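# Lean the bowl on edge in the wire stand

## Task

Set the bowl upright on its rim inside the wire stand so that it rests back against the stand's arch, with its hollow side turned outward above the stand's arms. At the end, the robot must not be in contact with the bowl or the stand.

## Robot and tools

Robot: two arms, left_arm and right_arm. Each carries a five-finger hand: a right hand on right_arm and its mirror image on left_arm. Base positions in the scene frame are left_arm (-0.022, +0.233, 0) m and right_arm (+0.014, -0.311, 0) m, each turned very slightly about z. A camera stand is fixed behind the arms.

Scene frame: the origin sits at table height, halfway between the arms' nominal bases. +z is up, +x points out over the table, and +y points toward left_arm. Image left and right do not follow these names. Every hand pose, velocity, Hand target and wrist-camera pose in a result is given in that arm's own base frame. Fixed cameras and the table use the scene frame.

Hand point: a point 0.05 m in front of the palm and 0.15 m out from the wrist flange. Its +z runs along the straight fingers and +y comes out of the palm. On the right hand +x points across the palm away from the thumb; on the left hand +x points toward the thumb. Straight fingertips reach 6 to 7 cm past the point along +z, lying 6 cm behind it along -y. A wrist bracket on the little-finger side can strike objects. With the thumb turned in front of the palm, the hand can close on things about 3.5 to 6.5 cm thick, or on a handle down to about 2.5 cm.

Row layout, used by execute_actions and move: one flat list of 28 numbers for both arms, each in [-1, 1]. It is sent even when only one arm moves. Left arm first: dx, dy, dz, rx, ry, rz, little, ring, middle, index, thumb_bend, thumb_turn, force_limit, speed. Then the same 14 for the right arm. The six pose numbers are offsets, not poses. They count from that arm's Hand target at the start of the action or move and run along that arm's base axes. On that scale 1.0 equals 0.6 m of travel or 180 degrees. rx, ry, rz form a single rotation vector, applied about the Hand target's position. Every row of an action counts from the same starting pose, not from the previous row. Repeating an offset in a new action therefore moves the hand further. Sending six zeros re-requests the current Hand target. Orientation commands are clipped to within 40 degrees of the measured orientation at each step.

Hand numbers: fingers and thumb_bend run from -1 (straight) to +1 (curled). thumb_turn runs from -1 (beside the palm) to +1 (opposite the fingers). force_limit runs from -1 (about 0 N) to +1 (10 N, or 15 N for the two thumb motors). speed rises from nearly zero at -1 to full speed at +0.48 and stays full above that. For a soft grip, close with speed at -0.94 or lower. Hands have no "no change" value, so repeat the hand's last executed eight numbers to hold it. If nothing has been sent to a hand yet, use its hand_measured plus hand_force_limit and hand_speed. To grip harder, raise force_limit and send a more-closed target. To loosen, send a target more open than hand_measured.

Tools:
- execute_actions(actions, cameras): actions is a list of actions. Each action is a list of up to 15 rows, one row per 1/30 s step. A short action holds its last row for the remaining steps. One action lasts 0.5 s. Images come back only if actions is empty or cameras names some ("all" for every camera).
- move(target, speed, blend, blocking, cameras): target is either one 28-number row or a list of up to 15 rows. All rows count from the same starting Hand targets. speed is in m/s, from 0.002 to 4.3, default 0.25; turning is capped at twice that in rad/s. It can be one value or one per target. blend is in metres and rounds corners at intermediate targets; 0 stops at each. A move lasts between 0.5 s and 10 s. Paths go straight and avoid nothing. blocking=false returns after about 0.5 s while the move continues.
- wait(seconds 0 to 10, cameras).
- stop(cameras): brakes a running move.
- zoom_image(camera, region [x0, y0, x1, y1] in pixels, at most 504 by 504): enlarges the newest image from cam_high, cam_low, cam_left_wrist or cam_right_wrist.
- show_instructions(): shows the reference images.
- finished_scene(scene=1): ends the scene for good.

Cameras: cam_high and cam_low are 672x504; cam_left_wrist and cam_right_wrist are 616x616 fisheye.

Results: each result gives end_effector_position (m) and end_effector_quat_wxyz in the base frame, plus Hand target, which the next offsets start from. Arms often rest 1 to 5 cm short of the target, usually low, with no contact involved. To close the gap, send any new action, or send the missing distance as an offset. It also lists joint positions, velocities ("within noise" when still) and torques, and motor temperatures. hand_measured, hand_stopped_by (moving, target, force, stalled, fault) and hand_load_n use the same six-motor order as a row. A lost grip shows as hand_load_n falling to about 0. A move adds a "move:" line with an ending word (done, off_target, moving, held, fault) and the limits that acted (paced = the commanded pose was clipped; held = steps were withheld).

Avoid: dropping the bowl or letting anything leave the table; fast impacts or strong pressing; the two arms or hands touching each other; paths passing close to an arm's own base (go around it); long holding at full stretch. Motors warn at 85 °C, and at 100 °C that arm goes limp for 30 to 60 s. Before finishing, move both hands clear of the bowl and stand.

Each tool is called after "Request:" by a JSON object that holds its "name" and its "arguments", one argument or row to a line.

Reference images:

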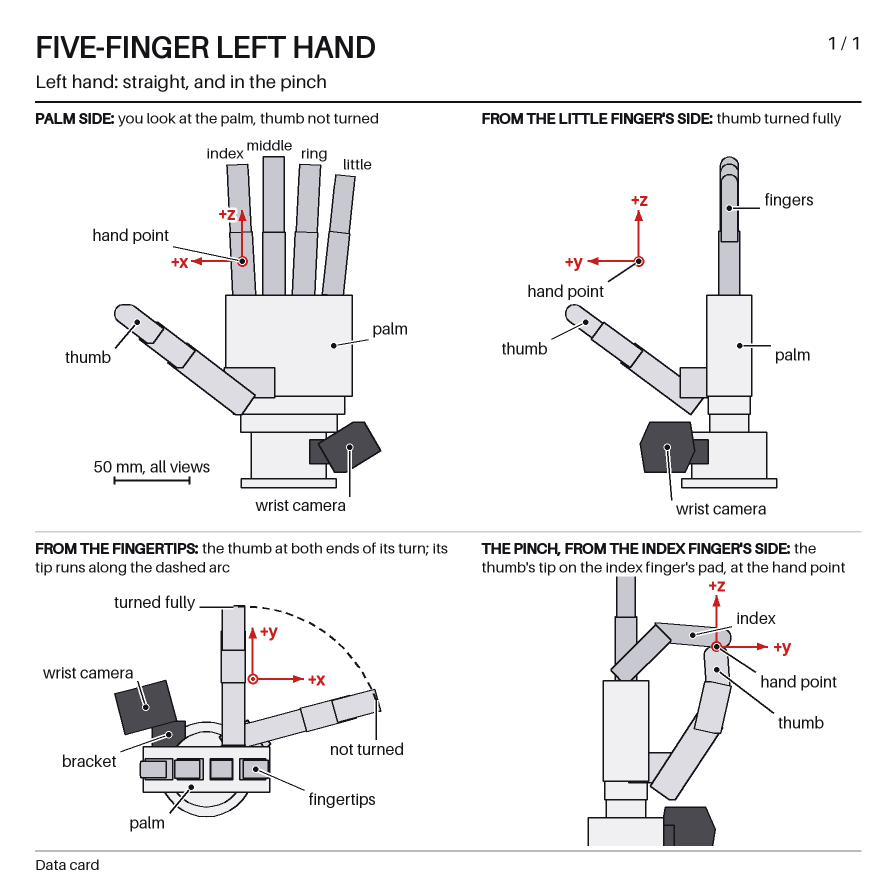

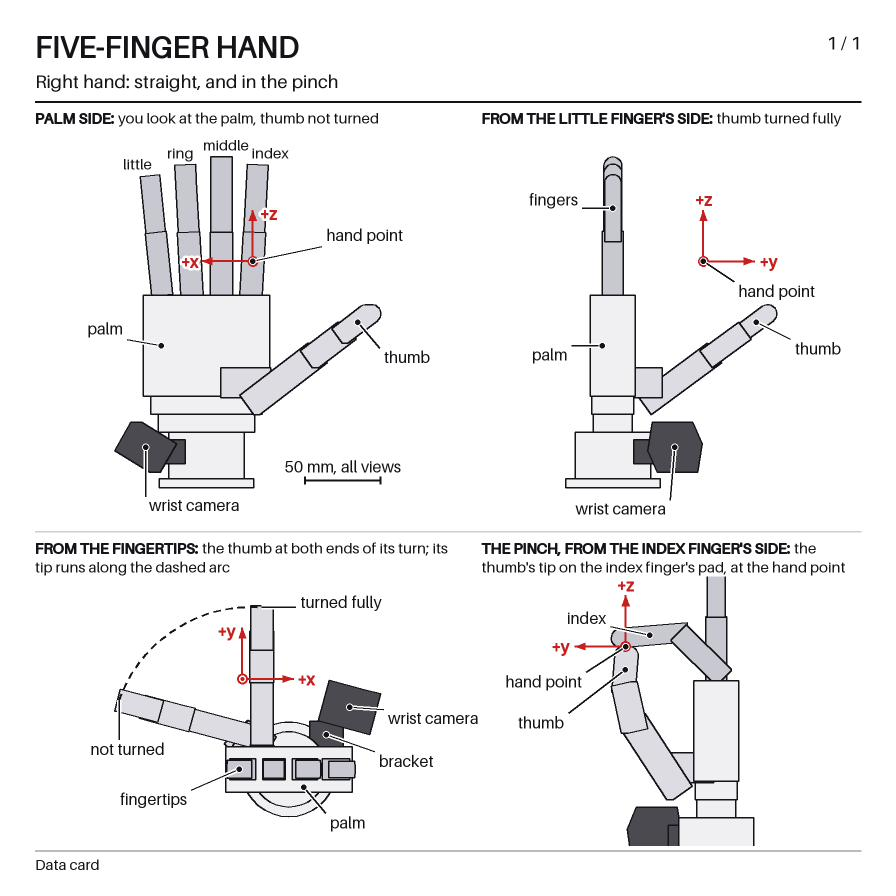

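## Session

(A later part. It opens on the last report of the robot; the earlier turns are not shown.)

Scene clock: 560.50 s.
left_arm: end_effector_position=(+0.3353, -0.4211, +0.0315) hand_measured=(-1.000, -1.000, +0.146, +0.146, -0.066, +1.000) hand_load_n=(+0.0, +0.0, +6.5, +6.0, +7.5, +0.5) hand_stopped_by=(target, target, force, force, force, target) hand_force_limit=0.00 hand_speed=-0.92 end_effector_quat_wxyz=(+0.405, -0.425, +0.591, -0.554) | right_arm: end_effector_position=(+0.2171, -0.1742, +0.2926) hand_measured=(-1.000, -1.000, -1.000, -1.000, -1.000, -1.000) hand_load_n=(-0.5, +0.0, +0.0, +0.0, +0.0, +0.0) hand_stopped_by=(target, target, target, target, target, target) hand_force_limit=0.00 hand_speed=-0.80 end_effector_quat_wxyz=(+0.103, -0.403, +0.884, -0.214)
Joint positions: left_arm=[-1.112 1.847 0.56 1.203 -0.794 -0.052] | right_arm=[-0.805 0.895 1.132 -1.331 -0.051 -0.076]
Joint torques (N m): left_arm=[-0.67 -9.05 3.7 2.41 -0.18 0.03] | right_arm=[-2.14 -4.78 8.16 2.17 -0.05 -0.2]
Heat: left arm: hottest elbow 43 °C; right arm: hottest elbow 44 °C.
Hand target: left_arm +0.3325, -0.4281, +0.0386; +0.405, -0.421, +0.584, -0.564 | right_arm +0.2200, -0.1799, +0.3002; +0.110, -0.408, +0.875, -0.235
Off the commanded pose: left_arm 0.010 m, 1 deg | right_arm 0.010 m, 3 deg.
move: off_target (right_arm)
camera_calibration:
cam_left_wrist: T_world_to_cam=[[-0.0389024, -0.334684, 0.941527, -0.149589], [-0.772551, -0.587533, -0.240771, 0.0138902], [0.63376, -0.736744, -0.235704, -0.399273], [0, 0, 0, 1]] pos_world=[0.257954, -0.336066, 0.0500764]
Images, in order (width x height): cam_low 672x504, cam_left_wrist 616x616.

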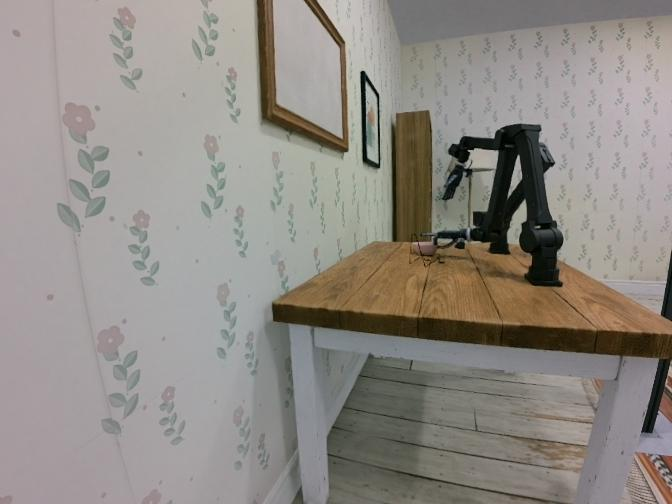

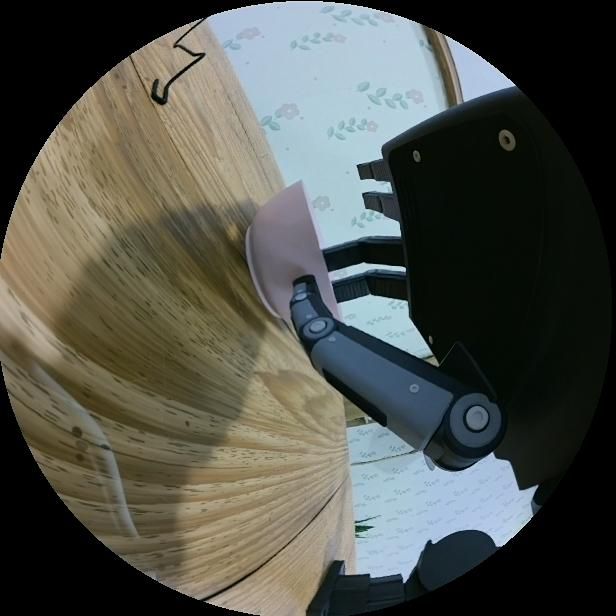

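Request:
{"name": "move", "arguments": {
  "target": [0,0.0,0.2,0,0,0,-1,-1,0.5,0.5,0.1,1,0,-0.92,0,0,0,0,0,0,-1,-1,-1,-1,-1,-1,0,-0.8],
  "speed": 0.12,
  "cameras": ["cam_high","cam_low","cam_left_wrist"]
}}

Request:
{"name": "zoom_image", "arguments": {
  "camera": "cam_left_wrist",
  "region": [200, 180, 450, 430]
}}

Request:
{"name": "zoom_image", "arguments": {
  "camera": "cam_low",
  "region": [385, 180, 505, 270]
}}

Scene clock: 574.43 s.
left_arm: end_effector_position=(+0.3288, -0.4071, +0.1236) hand_measured=(-1.000, -1.000, +0.146, +0.148, -0.064, +1.000) hand_load_n=(+0.0, +0.0, +2.0, +2.5, +0.0, -0.5) hand_stopped_by=(target, target, force, force, force, target) hand_force_limit=0.00 hand_speed=-0.92 end_effector_quat_wxyz=(+0.409, -0.420, +0.606, -0.538) | right_arm: end_effector_position=(+0.2171, -0.1742, +0.2926) hand_measured=(-1.000, -1.000, -1.000, -1.000, -1.000, -1.000) hand_load_n=(+0.0, +0.0, +0.0, +0.0, +0.0, +0.0) hand_stopped_by=(target, target, target, target, target, target) hand_force_limit=0.00 hand_speed=-0.80 end_effector_quat_wxyz=(+0.103, -0.403, +0.884, -0.214)
Joint positions: left_arm=[-1.112 1.474 0.558 0.792 -0.794 -0.045] | right_arm=[-0.805 0.895 1.132 -1.331 -0.051 -0.076]
Joint torques (N m): left_arm=[-0.67 -9.23 9.16 1.25 -0.2 -0.03] | right_arm=[-2.32 -4.72 8.16 2.15 -0.04 -0.19]
Heat: left arm: hottest elbow 42 °C; right arm: hottest elbow 45 °C.
Hand target: left_arm +0.3325, -0.4281, +0.1586; +0.405, -0.421, +0.584, -0.564 | right_arm +0.2200, -0.1799, +0.3002; +0.110, -0.408, +0.875, -0.235
Off the commanded pose: left_arm 0.041 m, 4 deg | right_arm 0.010 m, 3 deg.
move: off_target (left_arm, right_arm)
camera_calibration:
cam_left_wrist: T_world_to_cam=[[-0.0247933, -0.374937, 0.926719, -0.251184], [-0.776693, -0.576403, -0.253984, 0.0467428], [0.629392, -0.726073, -0.27692, -0.352209], [0, 0, 0, 1]] pos_world=[0.251755, -0.322965, 0.147115]
Images, in order (width x height): cam_high 672x504, cam_low 672x504, cam_left_wrist 616x616.

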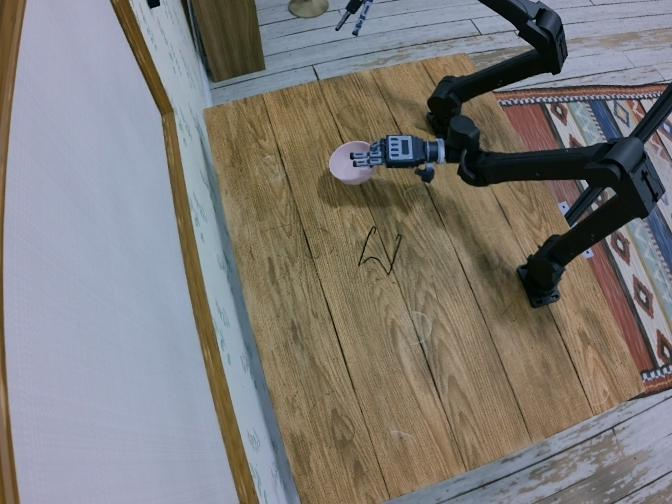

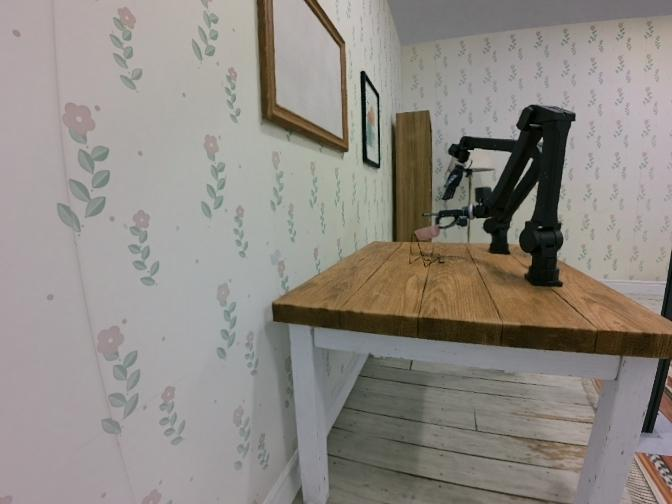

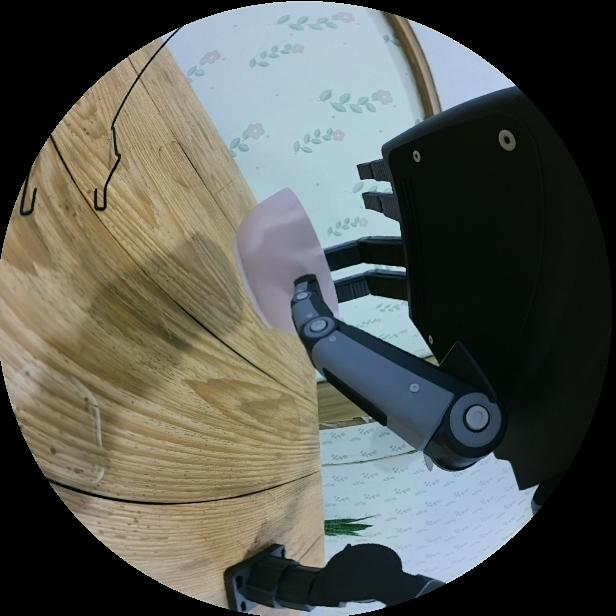

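Scaled by 2.016 from the camera's 616x616 image, which has a finer 880x880 frame.

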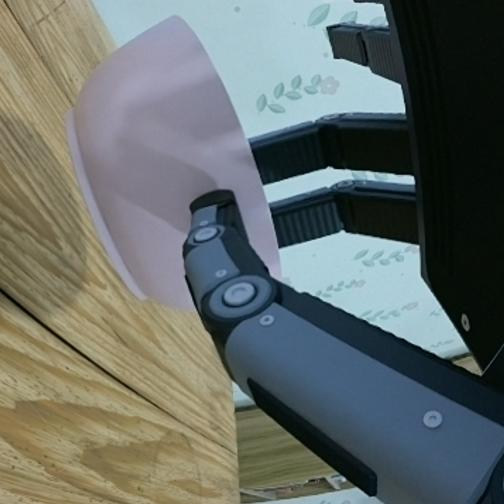

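Scaled by 4.200 from the camera's 672x504 image, which has a finer 960x720 frame.

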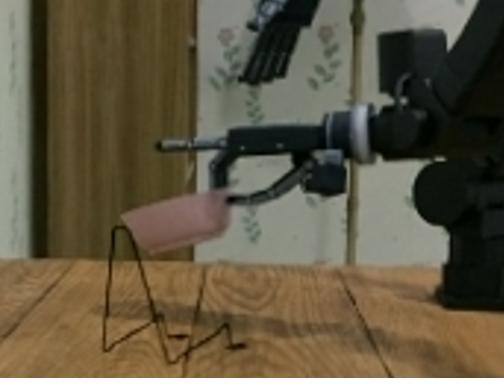

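Request:
{"name": "move", "arguments": {
  "target": [0,0.0,0,0,0,0,-1,-1,0.7,0.7,0.3,1,0.3,-0.92,0,0,0,0,0,0,-1,-1,-1,-1,-1,-1,0,-0.8],
  "speed": 0.12,
  "cameras": ["cam_low","cam_left_wrist"]
}}

Request:
{"name": "zoom_image", "arguments": {
  "camera": "cam_left_wrist",
  "region": [200, 180, 450, 430]
}}

Request:
{"name": "zoom_image", "arguments": {
  "camera": "cam_low",
  "region": [385, 180, 505, 270]
}}

Scene clock: 588.07 s.
left_arm: end_effector_position=(+0.3288, -0.4071, +0.1236) hand_measured=(-1.000, -1.000, +0.160, +0.160, -0.040, +1.000) hand_load_n=(+0.0, +0.0, +7.0, +8.0, +10.0, +0.5) hand_stopped_by=(target, target, force, force, force, target) hand_force_limit=0.30 hand_speed=-0.92 end_effector_quat_wxyz=(+0.409, -0.420, +0.606, -0.538) | right_arm: end_effector_position=(+0.2171, -0.1742, +0.2926) hand_measured=(-1.000, -1.000, -1.000, -1.000, -1.000, -1.000) hand_load_n=(+0.0, +0.0, +0.0, +0.0, +0.0, +0.0) hand_stopped_by=(target, target, target, target, target, target) hand_force_limit=0.00 hand_speed=-0.80 end_effector_quat_wxyz=(+0.103, -0.403, +0.884, -0.214)
Joint positions: left_arm=[-1.112 1.474 0.558 0.792 -0.794 -0.045] | right_arm=[-0.805 0.895 1.132 -1.331 -0.051 -0.076]
Joint torques (N m): left_arm=[-0.73 -9.23 9.16 1.25 -0.2 -0.04] | right_arm=[-2.14 -4.66 8.18 2.17 -0.04 -0.19]
Heat: left arm: hottest elbow 43 °C; right arm: hottest elbow 45 °C.
Hand target: left_arm +0.3325, -0.4281, +0.1586; +0.405, -0.421, +0.584, -0.564 | right_arm +0.2200, -0.1799, +0.3002; +0.110, -0.408, +0.875, -0.235
Off the commanded pose: left_arm 0.041 m, 4 deg | right_arm 0.010 m, 3 deg.
move: off_target (left_arm, right_arm)
camera_calibration:
cam_left_wrist: T_world_to_cam=[[-0.0247933, -0.374937, 0.926719, -0.251184], [-0.776693, -0.576403, -0.253984, 0.0467428], [0.629392, -0.726073, -0.27692, -0.352209], [0, 0, 0, 1]] pos_world=[0.251755, -0.322965, 0.147115]
Images, in order (width x height): cam_low 672x504, cam_left_wrist 616x616.

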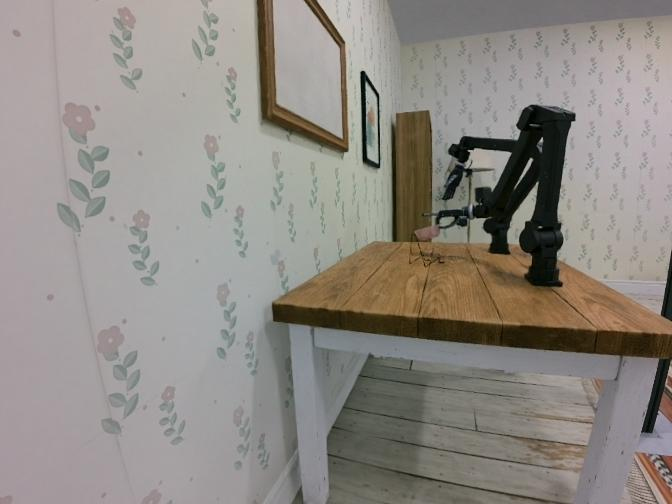

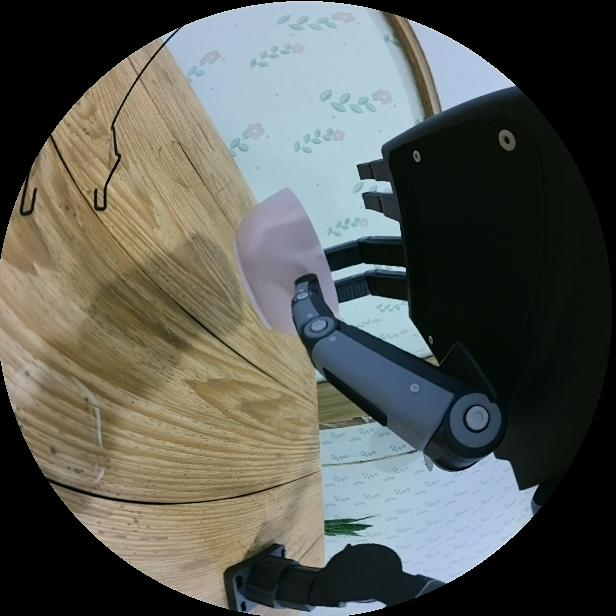

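Scaled by 2.016 from the camera's 616x616 image, which has a finer 880x880 frame.

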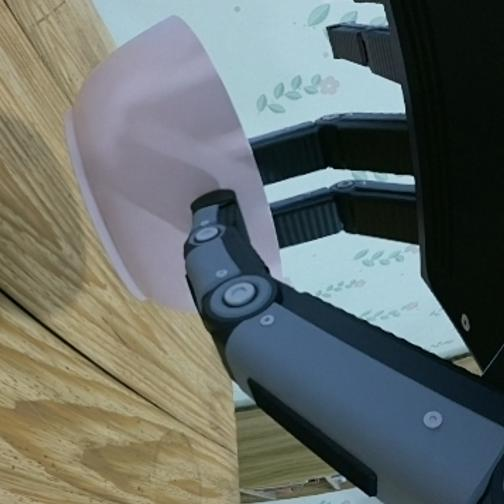

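Scaled by 4.200 from the camera's 672x504 image, which has a finer 960x720 frame.

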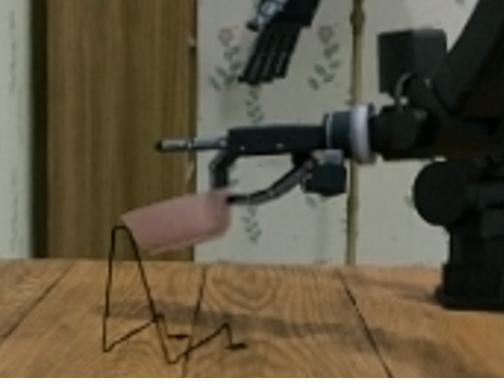

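Request:
{"name": "move", "arguments": {
  "target": [
    [0,0.08,0.25,0,0,0,-1,-1,0.7,0.7,0.3,1,0.3,-0.92,0,0,0,0,0,0,-1,-1,-1,-1,-1,-1,0,-0.8],
    [0.011,0.44,0.28,0.3846,-0.0678,-0.3670,-1,-1,0.7,0.7,0.3,1,0.3,-0.92,0,0,0,0,0,0,-1,-1,-1,-1,-1,-1,0,-0.8]
  ],
  "speed": 0.2,
  "blend": 0.04,
  "cameras": ["all"]
}}

Request:
{"name": "zoom_image", "arguments": {
  "camera": "cam_low",
  "region": [385, 160, 505, 280]
}}

Request:
{"name": "zoom_image", "arguments": {
  "camera": "cam_high",
  "region": [300, 140, 460, 300]
}}

Scene clock: 699.40 s.
left_arm: end_effector_position=(+0.3278, -0.1594, +0.2924) hand_measured=(-1.000, -1.000, +0.160, +0.160, -0.040, +1.000) hand_load_n=(+0.0, +0.0, +8.0, +7.5, +10.5, +0.5) hand_stopped_by=(target, target, force, force, force, target) hand_force_limit=0.30 hand_speed=-0.92 end_effector_quat_wxyz=(+0.231, +0.272, +0.882, -0.307) | right_arm: end_effector_position=(+0.2171, -0.1742, +0.2926) hand_measured=(-1.000, -1.000, -1.000, -1.000, -1.000, -1.000) hand_load_n=(+0.0, +0.0, +0.0, +0.0, +0.0, +0.0) hand_stopped_by=(target, target, target, target, target, target) hand_force_limit=0.00 hand_speed=-0.80 end_effector_quat_wxyz=(+0.103, -0.403, +0.884, -0.214)
Joint positions: left_arm=[-0.29 0.966 1.11 -1.176 0.608 1.705] | right_arm=[-0.805 0.895 1.132 -1.331 -0.051 -0.076]
Joint torques (N m): left_arm=[0.56 -3.08 12.26 0.77 0.54 0.09] | right_arm=[-2.08 -4.72 8.17 2.18 -0.05 -0.2]
Heat: left arm: hottest elbow 46 °C; right arm: hottest elbow 45 °C.
Hand target: left_arm +0.3391, -0.1641, +0.3266; +0.262, +0.288, +0.868, -0.310 | right_arm +0.2200, -0.1799, +0.3002; +0.110, -0.408, +0.875, -0.235
Off the commanded pose: left_arm 0.036 m, 4 deg | right_arm 0.010 m, 3 deg.
move: off_target (left_arm, right_arm)
camera_calibration:
cam_left_wrist: T_world_to_cam=[[-0.826114, -0.526472, 0.200904, 0.135993], [-0.560281, 0.805484, -0.19308, 0.363228], [-0.0601737, -0.272069, -0.960394, 0.373253], [0, 0, 0, 1]] pos_world=[0.338316, -0.119427, 0.40128]
cam_right_wrist: T_world_to_cam=[[-0.839384, 0.352731, -0.41354, 0.360699], [0.223449, 0.917499, 0.329039, 0.0228175], [0.495485, 0.183785, -0.848951, 0.288937], [0, 0, 0, 1]] pos_world=[0.154502, -0.201267, 0.386949]

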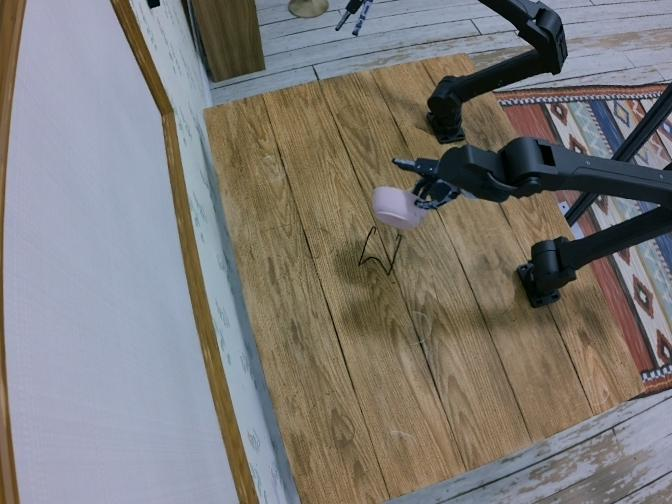

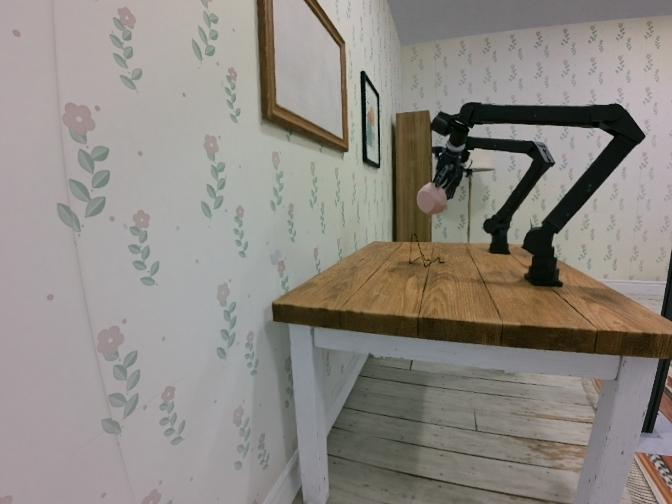

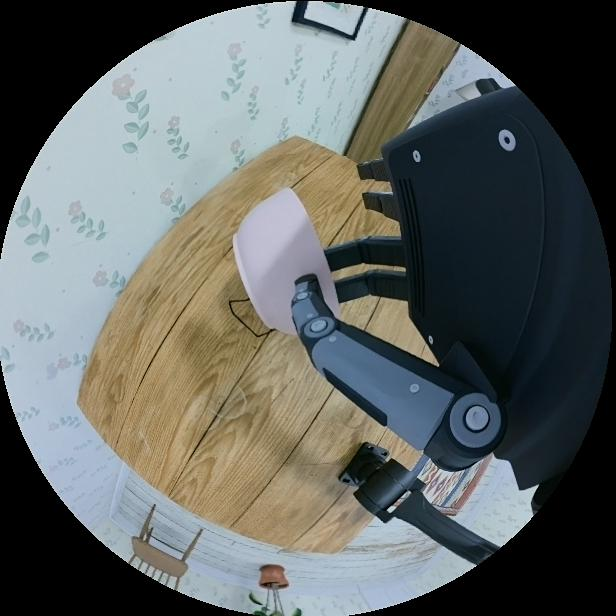

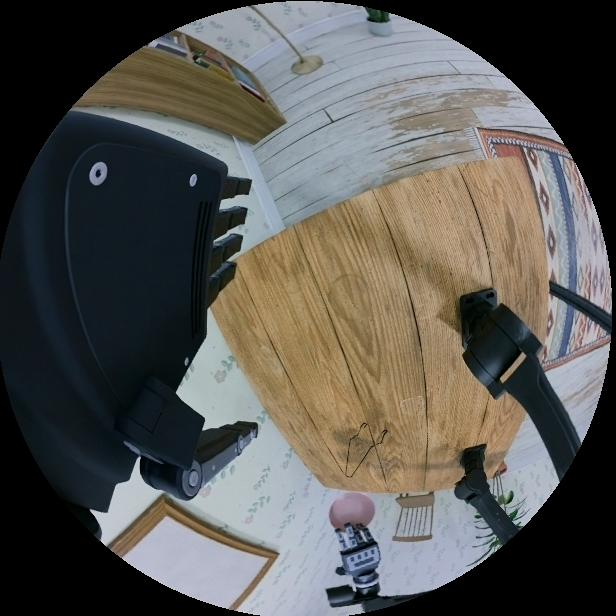

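Scaled by 4.200 from the camera's 672x504 image, which has a finer 960x720 frame.

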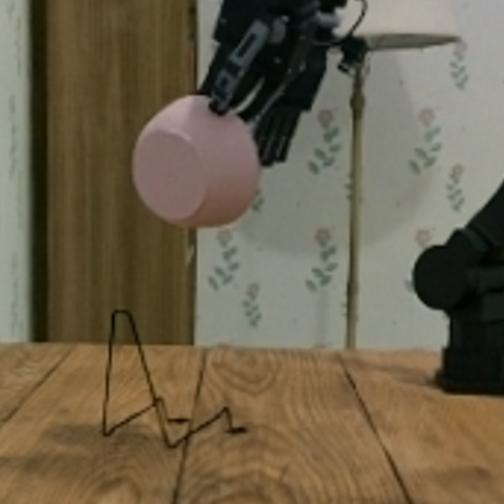

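Scaled by 3.150 from the camera's 672x504 image, which has a finer 960x720 frame.

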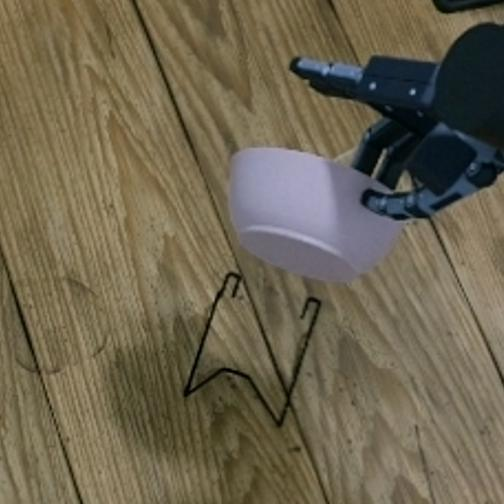

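Request:
{"name": "zoom_image", "arguments": {
  "camera": "cam_low",
  "region": [410, 175, 455, 220]
}}

Request:
{"name": "zoom_image", "arguments": {
  "camera": "cam_high",
  "region": [355, 175, 445, 285]
}}

Request:
{"name": "zoom_image", "arguments": {
  "camera": "cam_left_wrist",
  "region": [180, 160, 380, 360]
}}

Scaled by 11.200 from the camera's 672x504 image, which has a finer 960x720 frame.

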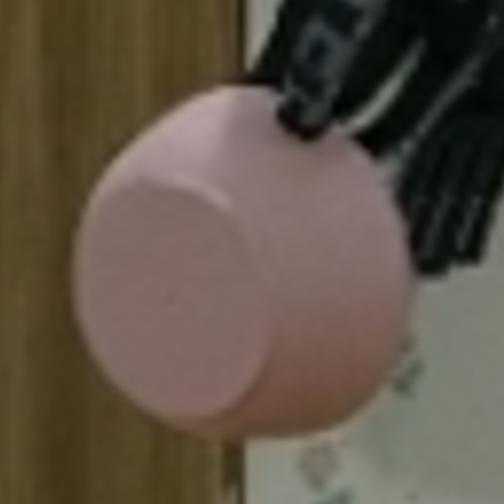

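Scaled by 4.582 from the camera's 672x504 image, which has a finer 960x720 frame.

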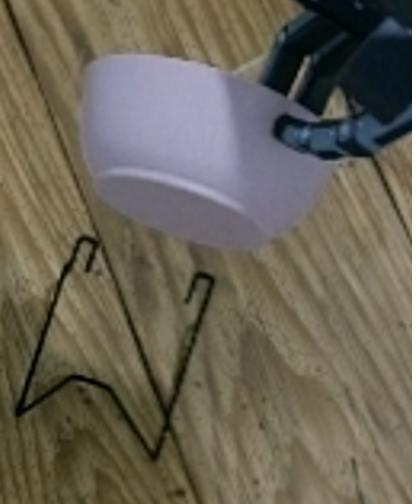

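Scaled by 2.520 from the camera's 616x616 image, which has a finer 880x880 frame.

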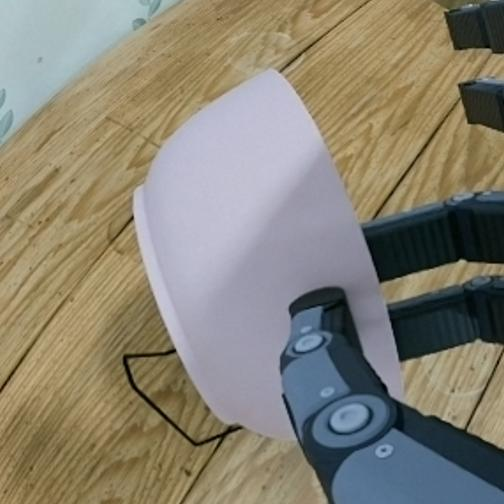

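Request:
{"name": "move", "arguments": {
  "target": [0.0408,-0.0062,-0.0833,0,0,0.0222,-1,-1,0.7,0.7,0.3,1,0.3,-0.92,0,0,0,0,0,0,-1,-1,-1,-1,-1,-1,0,-0.8],
  "speed": 0.1,
  "cameras": ["cam_high","cam_low","cam_left_wrist"]
}}

Request:
{"name": "zoom_image", "arguments": {
  "camera": "cam_low",
  "region": [400, 195, 460, 270]
}}

Request:
{"name": "zoom_image", "arguments": {
  "camera": "cam_high",
  "region": [350, 190, 430, 285]
}}

Request:
{"name": "zoom_image", "arguments": {
  "camera": "cam_left_wrist",
  "region": [150, 160, 400, 410]
}}

Scene clock: 800.80 s.
left_arm: end_effector_position=(+0.3551, -0.1638, +0.2612) hand_measured=(-1.000, -1.000, +0.160, +0.160, -0.040, +1.000) hand_load_n=(+0.0, +0.0, +8.0, +7.5, +10.5, +0.0) hand_stopped_by=(target, target, force, force, force, target) hand_force_limit=0.30 hand_speed=-0.92 end_effector_quat_wxyz=(+0.249, +0.250, +0.886, -0.300) | right_arm: end_effector_position=(+0.2171, -0.1742, +0.2926) hand_measured=(-1.000, -1.000, -1.000, -1.000, -1.000, -1.000) hand_load_n=(+0.0, +0.0, +0.0, +0.5, +0.0, +0.0) hand_stopped_by=(target, target, target, target, target, target) hand_force_limit=0.00 hand_speed=-0.80 end_effector_quat_wxyz=(+0.103, -0.403, +0.884, -0.214)
Joint positions: left_arm=[-0.295 1.005 1.041 -1.015 0.574 1.647] | right_arm=[-0.805 0.895 1.132 -1.331 -0.051 -0.076]
Joint torques (N m): left_arm=[-0.32 -4.31 8.75 2.15 0.13 -0.08] | right_arm=[-2.14 -4.78 8.17 2.18 -0.06 -0.19]
Motor temperatures (°C): left_arm=[32 35 52 32 35 30] | right_arm=[34 37 45 33 34 34]
Heat: left arm: hottest elbow 52 °C; right arm: hottest elbow 45 °C.
Hand target: left_arm +0.3636, -0.1679, +0.2766; +0.272, +0.257, +0.877, -0.300 | right_arm +0.2200, -0.1799, +0.3002; +0.110, -0.408, +0.875, -0.235
Off the commanded pose: left_arm 0.018 m, 3 deg | right_arm 0.010 m, 3 deg.
move: off_target (left_arm, right_arm)
camera_calibration:
cam_left_wrist: T_world_to_cam=[[-0.800386, -0.569984, 0.185744, 0.150256], [-0.598965, 0.773242, -0.208178, 0.388416], [-0.0249669, -0.277877, -0.960292, 0.330238], [0, 0, 0, 1]] pos_world=[0.361155, -0.12293, 0.370075]
Images, in order (width x height): cam_high 672x504, cam_low 672x504, cam_left_wrist 616x616.

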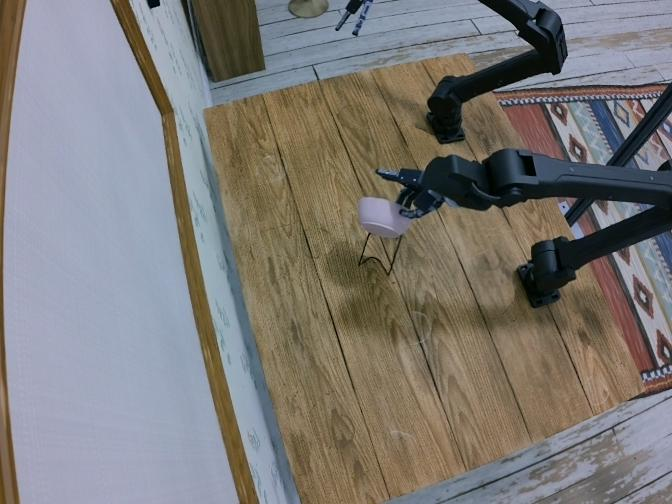

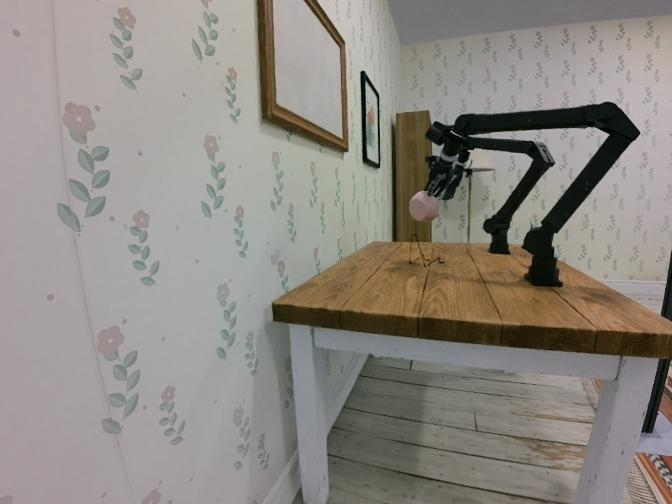

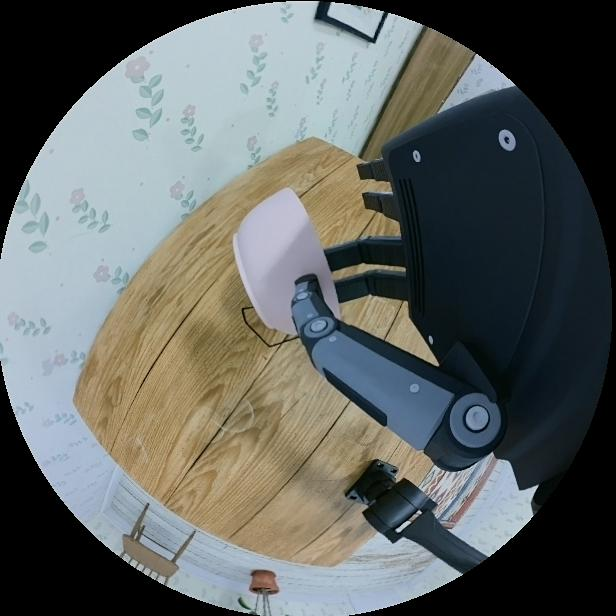

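Scaled by 6.720 from the camera's 672x504 image, which has a finer 960x720 frame.

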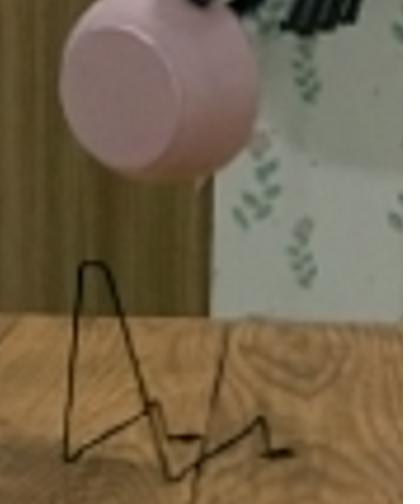

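Scaled by 5.305 from the camera's 672x504 image, which has a finer 960x720 frame.

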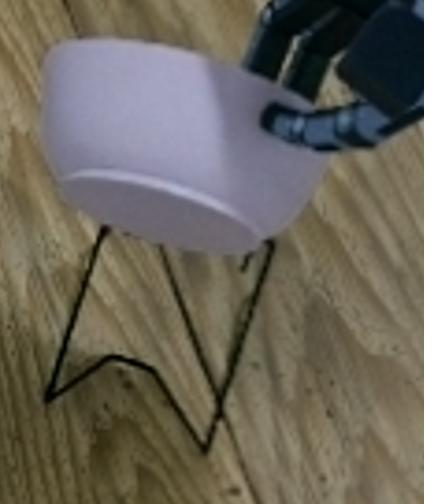

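Scaled by 2.016 from the camera's 616x616 image, which has a finer 880x880 frame.

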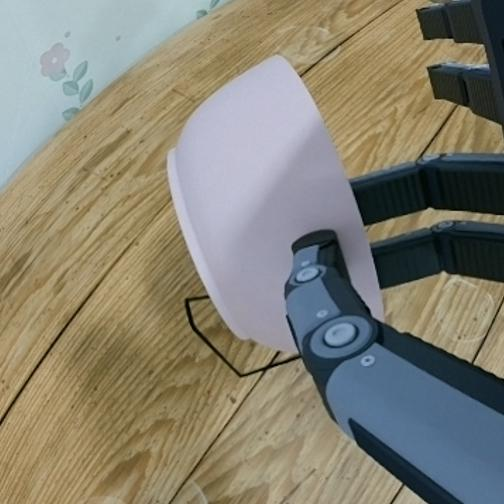

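Request:
{"name": "move", "arguments": {
  "target": [-0.003,0.0,-0.1667,0,0,0,-1,-1,0.7,0.7,0.3,1,0.3,-0.92,0,0,0,0,0,0,-1,-1,-1,-1,-1,-1,0,-0.8],
  "speed": 0.1,
  "cameras": ["cam_high","cam_low","cam_left_wrist"]
}}

Request:
{"name": "zoom_image", "arguments": {
  "camera": "cam_low",
  "region": [400, 205, 460, 270]
}}

Request:
{"name": "zoom_image", "arguments": {
  "camera": "cam_high",
  "region": [350, 200, 430, 285]
}}

Request:
{"name": "zoom_image", "arguments": {
  "camera": "cam_left_wrist",
  "region": [150, 160, 400, 410]
}}

Scene clock: 820.53 s.
left_arm: end_effector_position=(+0.3516, -0.1624, +0.1636) hand_measured=(-1.000, -1.000, +0.160, +0.160, -0.040, +1.000) hand_load_n=(+0.0, +0.0, +7.5, +7.5, +10.5, +0.0) hand_stopped_by=(target, target, force, force, force, target) hand_force_limit=0.30 hand_speed=-0.92 end_effector_quat_wxyz=(+0.251, +0.250, +0.886, -0.299) | right_arm: end_effector_position=(+0.2171, -0.1742, +0.2926) hand_measured=(-1.000, -1.000, -1.000, -1.000, -1.000, -1.000) hand_load_n=(+0.0, +0.0, +0.0, +0.0, +0.0, +0.0) hand_stopped_by=(target, target, target, target, target, target) hand_force_limit=0.00 hand_speed=-0.80 end_effector_quat_wxyz=(+0.103, -0.403, +0.884, -0.214)
Joint positions: left_arm=[-0.295 1.017 0.79 -0.745 0.573 1.646] | right_arm=[-0.805 0.895 1.132 -1.331 -0.051 -0.076]
Joint torques (N m): left_arm=[-0.38 -3.96 8.55 2.17 0.13 -0.08] | right_arm=[-2.26 -4.89 8.2 2.17 -0.05 -0.19]
Heat: left arm: hottest elbow 51 °C; right arm: hottest elbow 45 °C.
Hand target: left_arm +0.3618, -0.1679, +0.1766; +0.272, +0.257, +0.877, -0.300 | right_arm +0.2200, -0.1799, +0.3002; +0.110, -0.408, +0.875, -0.235
Off the commanded pose: left_arm 0.017 m, 3 deg | right_arm 0.010 m, 3 deg.
move: off_target (left_arm, right_arm)
camera_calibration:
cam_left_wrist: T_world_to_cam=[[-0.800253, -0.571313, 0.182199, 0.166631], [-0.599347, 0.771885, -0.21208, 0.365452], [-0.019473, -0.278918, -0.960117, 0.234689], [0, 0, 0, 1]] pos_world=[0.356949, -0.12143, 0.272474]
Images, in order (width x height): cam_high 672x504, cam_low 672x504, cam_left_wrist 616x616.

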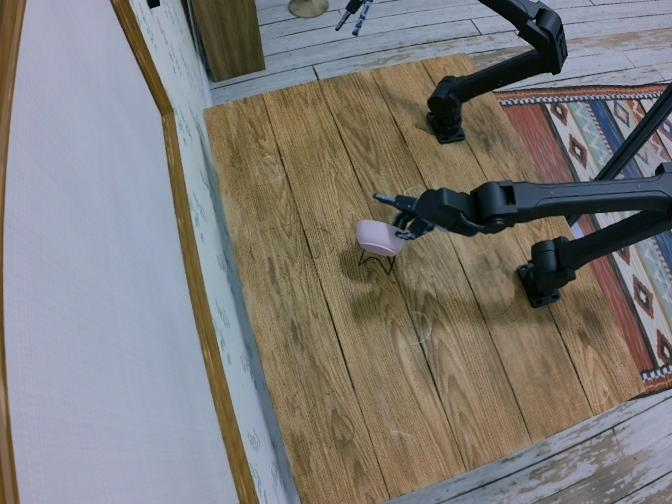

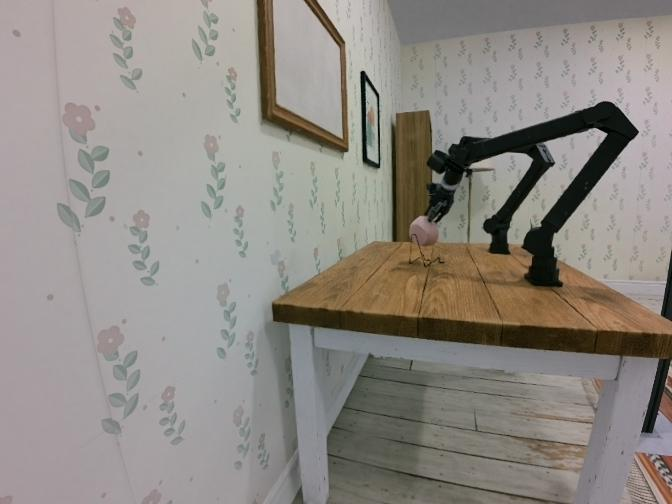

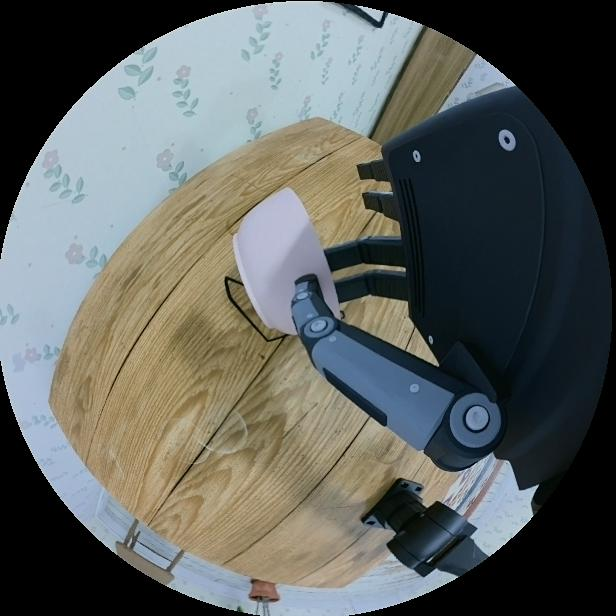

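Scaled by 7.754 from the camera's 672x504 image, which has a finer 960x720 frame.

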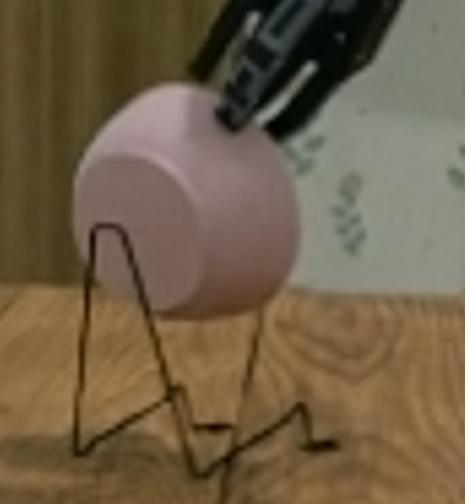

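Scaled by 5.929 from the camera's 672x504 image, which has a finer 960x720 frame.

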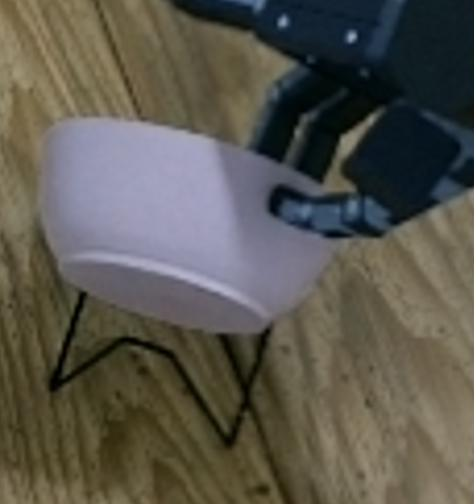

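Scaled by 2.016 from the camera's 616x616 image, which has a finer 880x880 frame.

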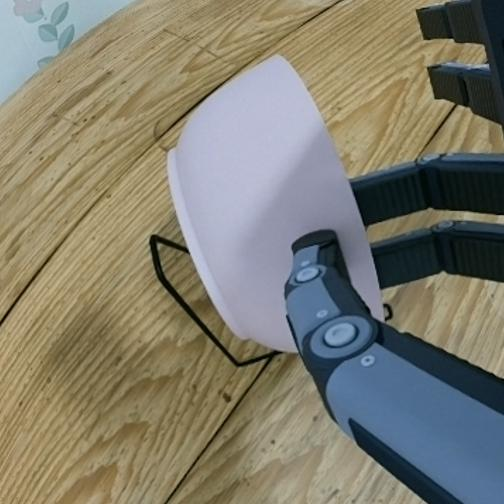

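Request:
{"name": "move", "arguments": {
  "target": [-0.0057,-0.0083,-0.095,0,0,-0.005,-1,-1,0.7,0.7,0.3,1,0.3,-0.92,0,0,0,0,0,0,-1,-1,-1,-1,-1,-1,0,-0.8],
  "speed": 0.08,
  "cameras": ["cam_high","cam_low","cam_left_wrist"]
}}

Request:
{"name": "zoom_image", "arguments": {
  "camera": "cam_low",
  "region": [400, 215, 460, 275]
}}

Request:
{"name": "zoom_image", "arguments": {
  "camera": "cam_high",
  "region": [350, 210, 430, 290]
}}

Request:
{"name": "zoom_image", "arguments": {
  "camera": "cam_left_wrist",
  "region": [150, 160, 400, 410]
}}

Scene clock: 873.73 s.
left_arm: end_effector_position=(+0.3475, -0.1661, +0.1074) hand_measured=(-1.000, -1.000, +0.160, +0.160, -0.040, +1.000) hand_load_n=(+0.0, +0.0, +8.0, +7.0, +10.5, +0.5) hand_stopped_by=(target, target, force, force, force, target) hand_force_limit=0.30 hand_speed=-0.92 end_effector_quat_wxyz=(+0.250, +0.256, +0.884, -0.301) | right_arm: end_effector_position=(+0.2171, -0.1742, +0.2926) hand_measured=(-1.000, -1.000, -1.000, -1.000, -1.000, -1.000) hand_load_n=(+0.0, +0.0, +0.0, +0.0, +0.0, -0.5) hand_stopped_by=(target, target, target, target, target, target) hand_force_limit=0.00 hand_speed=-0.80 end_effector_quat_wxyz=(+0.103, -0.403, +0.884, -0.214)
Joint positions: left_arm=[-0.307 1.068 0.667 -0.572 0.573 1.646] | right_arm=[-0.805 0.895 1.132 -1.331 -0.051 -0.076]
Joint torques (N m): left_arm=[-0.67 -4.13 8.14 2.17 0.16 -0.06] | right_arm=[-2.37 -4.78 8.18 2.17 -0.04 -0.2]
Heat: left arm: hottest elbow 49 °C; right arm: hottest elbow 45 °C.
Hand target: left_arm +0.3583, -0.1728, +0.1196; +0.270, +0.264, +0.875, -0.302 | right_arm +0.2200, -0.1799, +0.3002; +0.110, -0.408, +0.875, -0.235
Off the commanded pose: left_arm 0.018 m, 3 deg | right_arm 0.010 m, 3 deg.
move: off_target (left_arm, right_arm)
camera_calibration:
cam_left_wrist: T_world_to_cam=[[-0.807208, -0.561454, 0.182168, 0.175663], [-0.589826, 0.779165, -0.212151, 0.351857], [-0.0228262, -0.278697, -0.960108, 0.180841], [0, 0, 0, 1]] pos_world=[0.353459, -0.125128, 0.216273]
Images, in order (width x height): cam_high 672x504, cam_low 672x504, cam_left_wrist 616x616.

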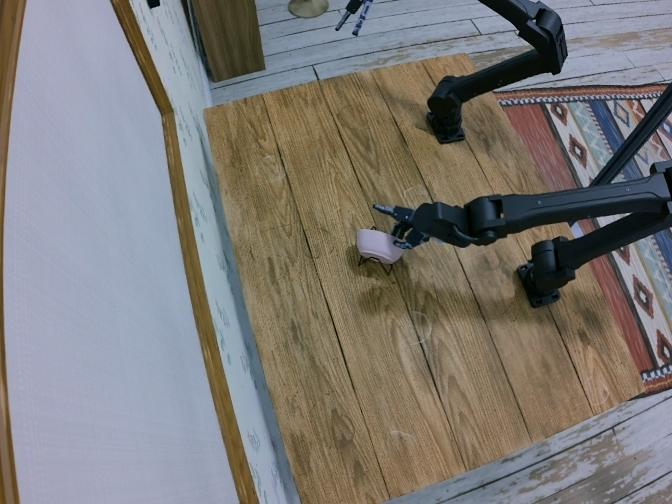

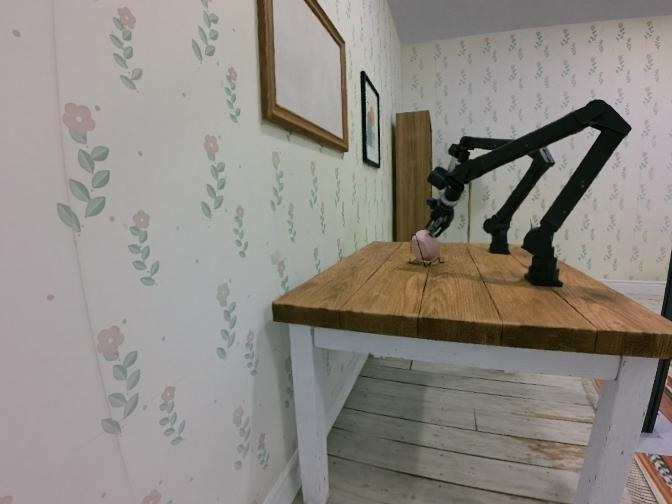

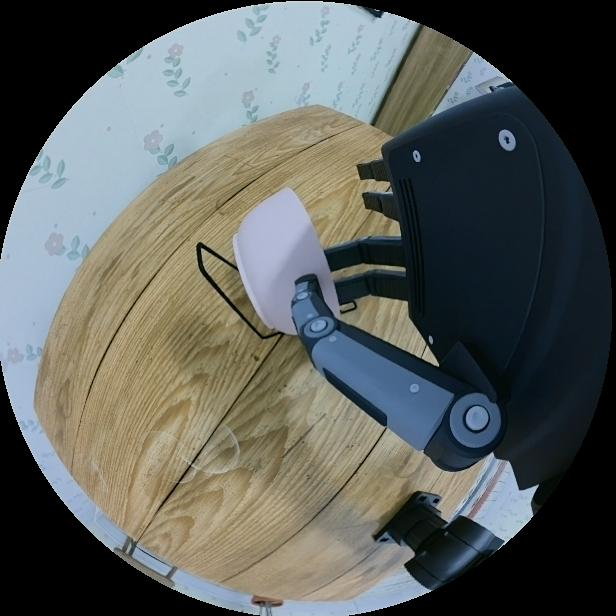

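Scaled by 8.400 from the camera's 672x504 image, which has a finer 960x720 frame.

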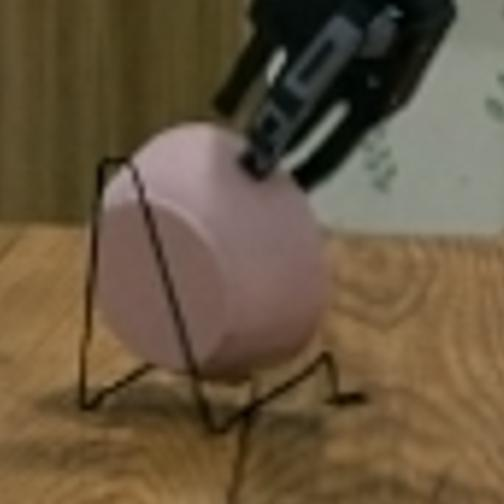

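Scaled by 6.300 from the camera's 672x504 image, which has a finer 960x720 frame.

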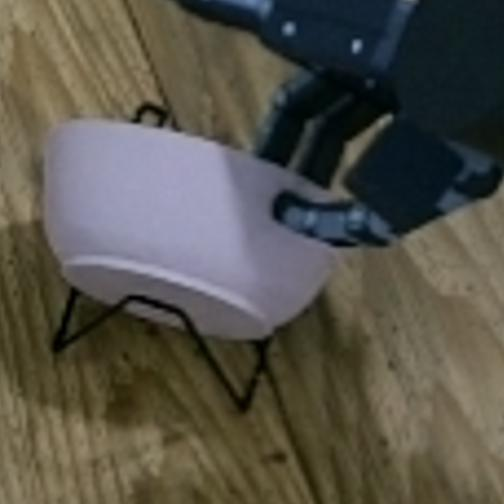

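Scaled by 2.016 from the camera's 616x616 image, which has a finer 880x880 frame.

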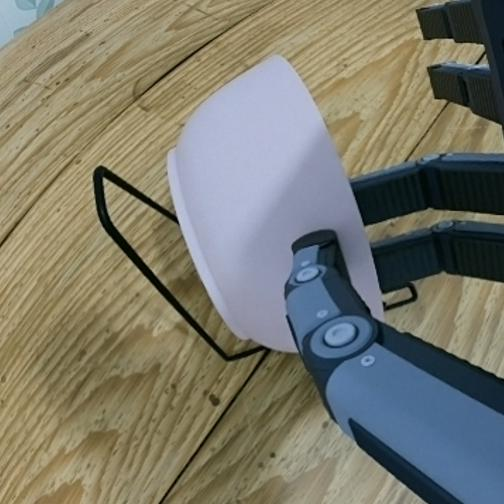

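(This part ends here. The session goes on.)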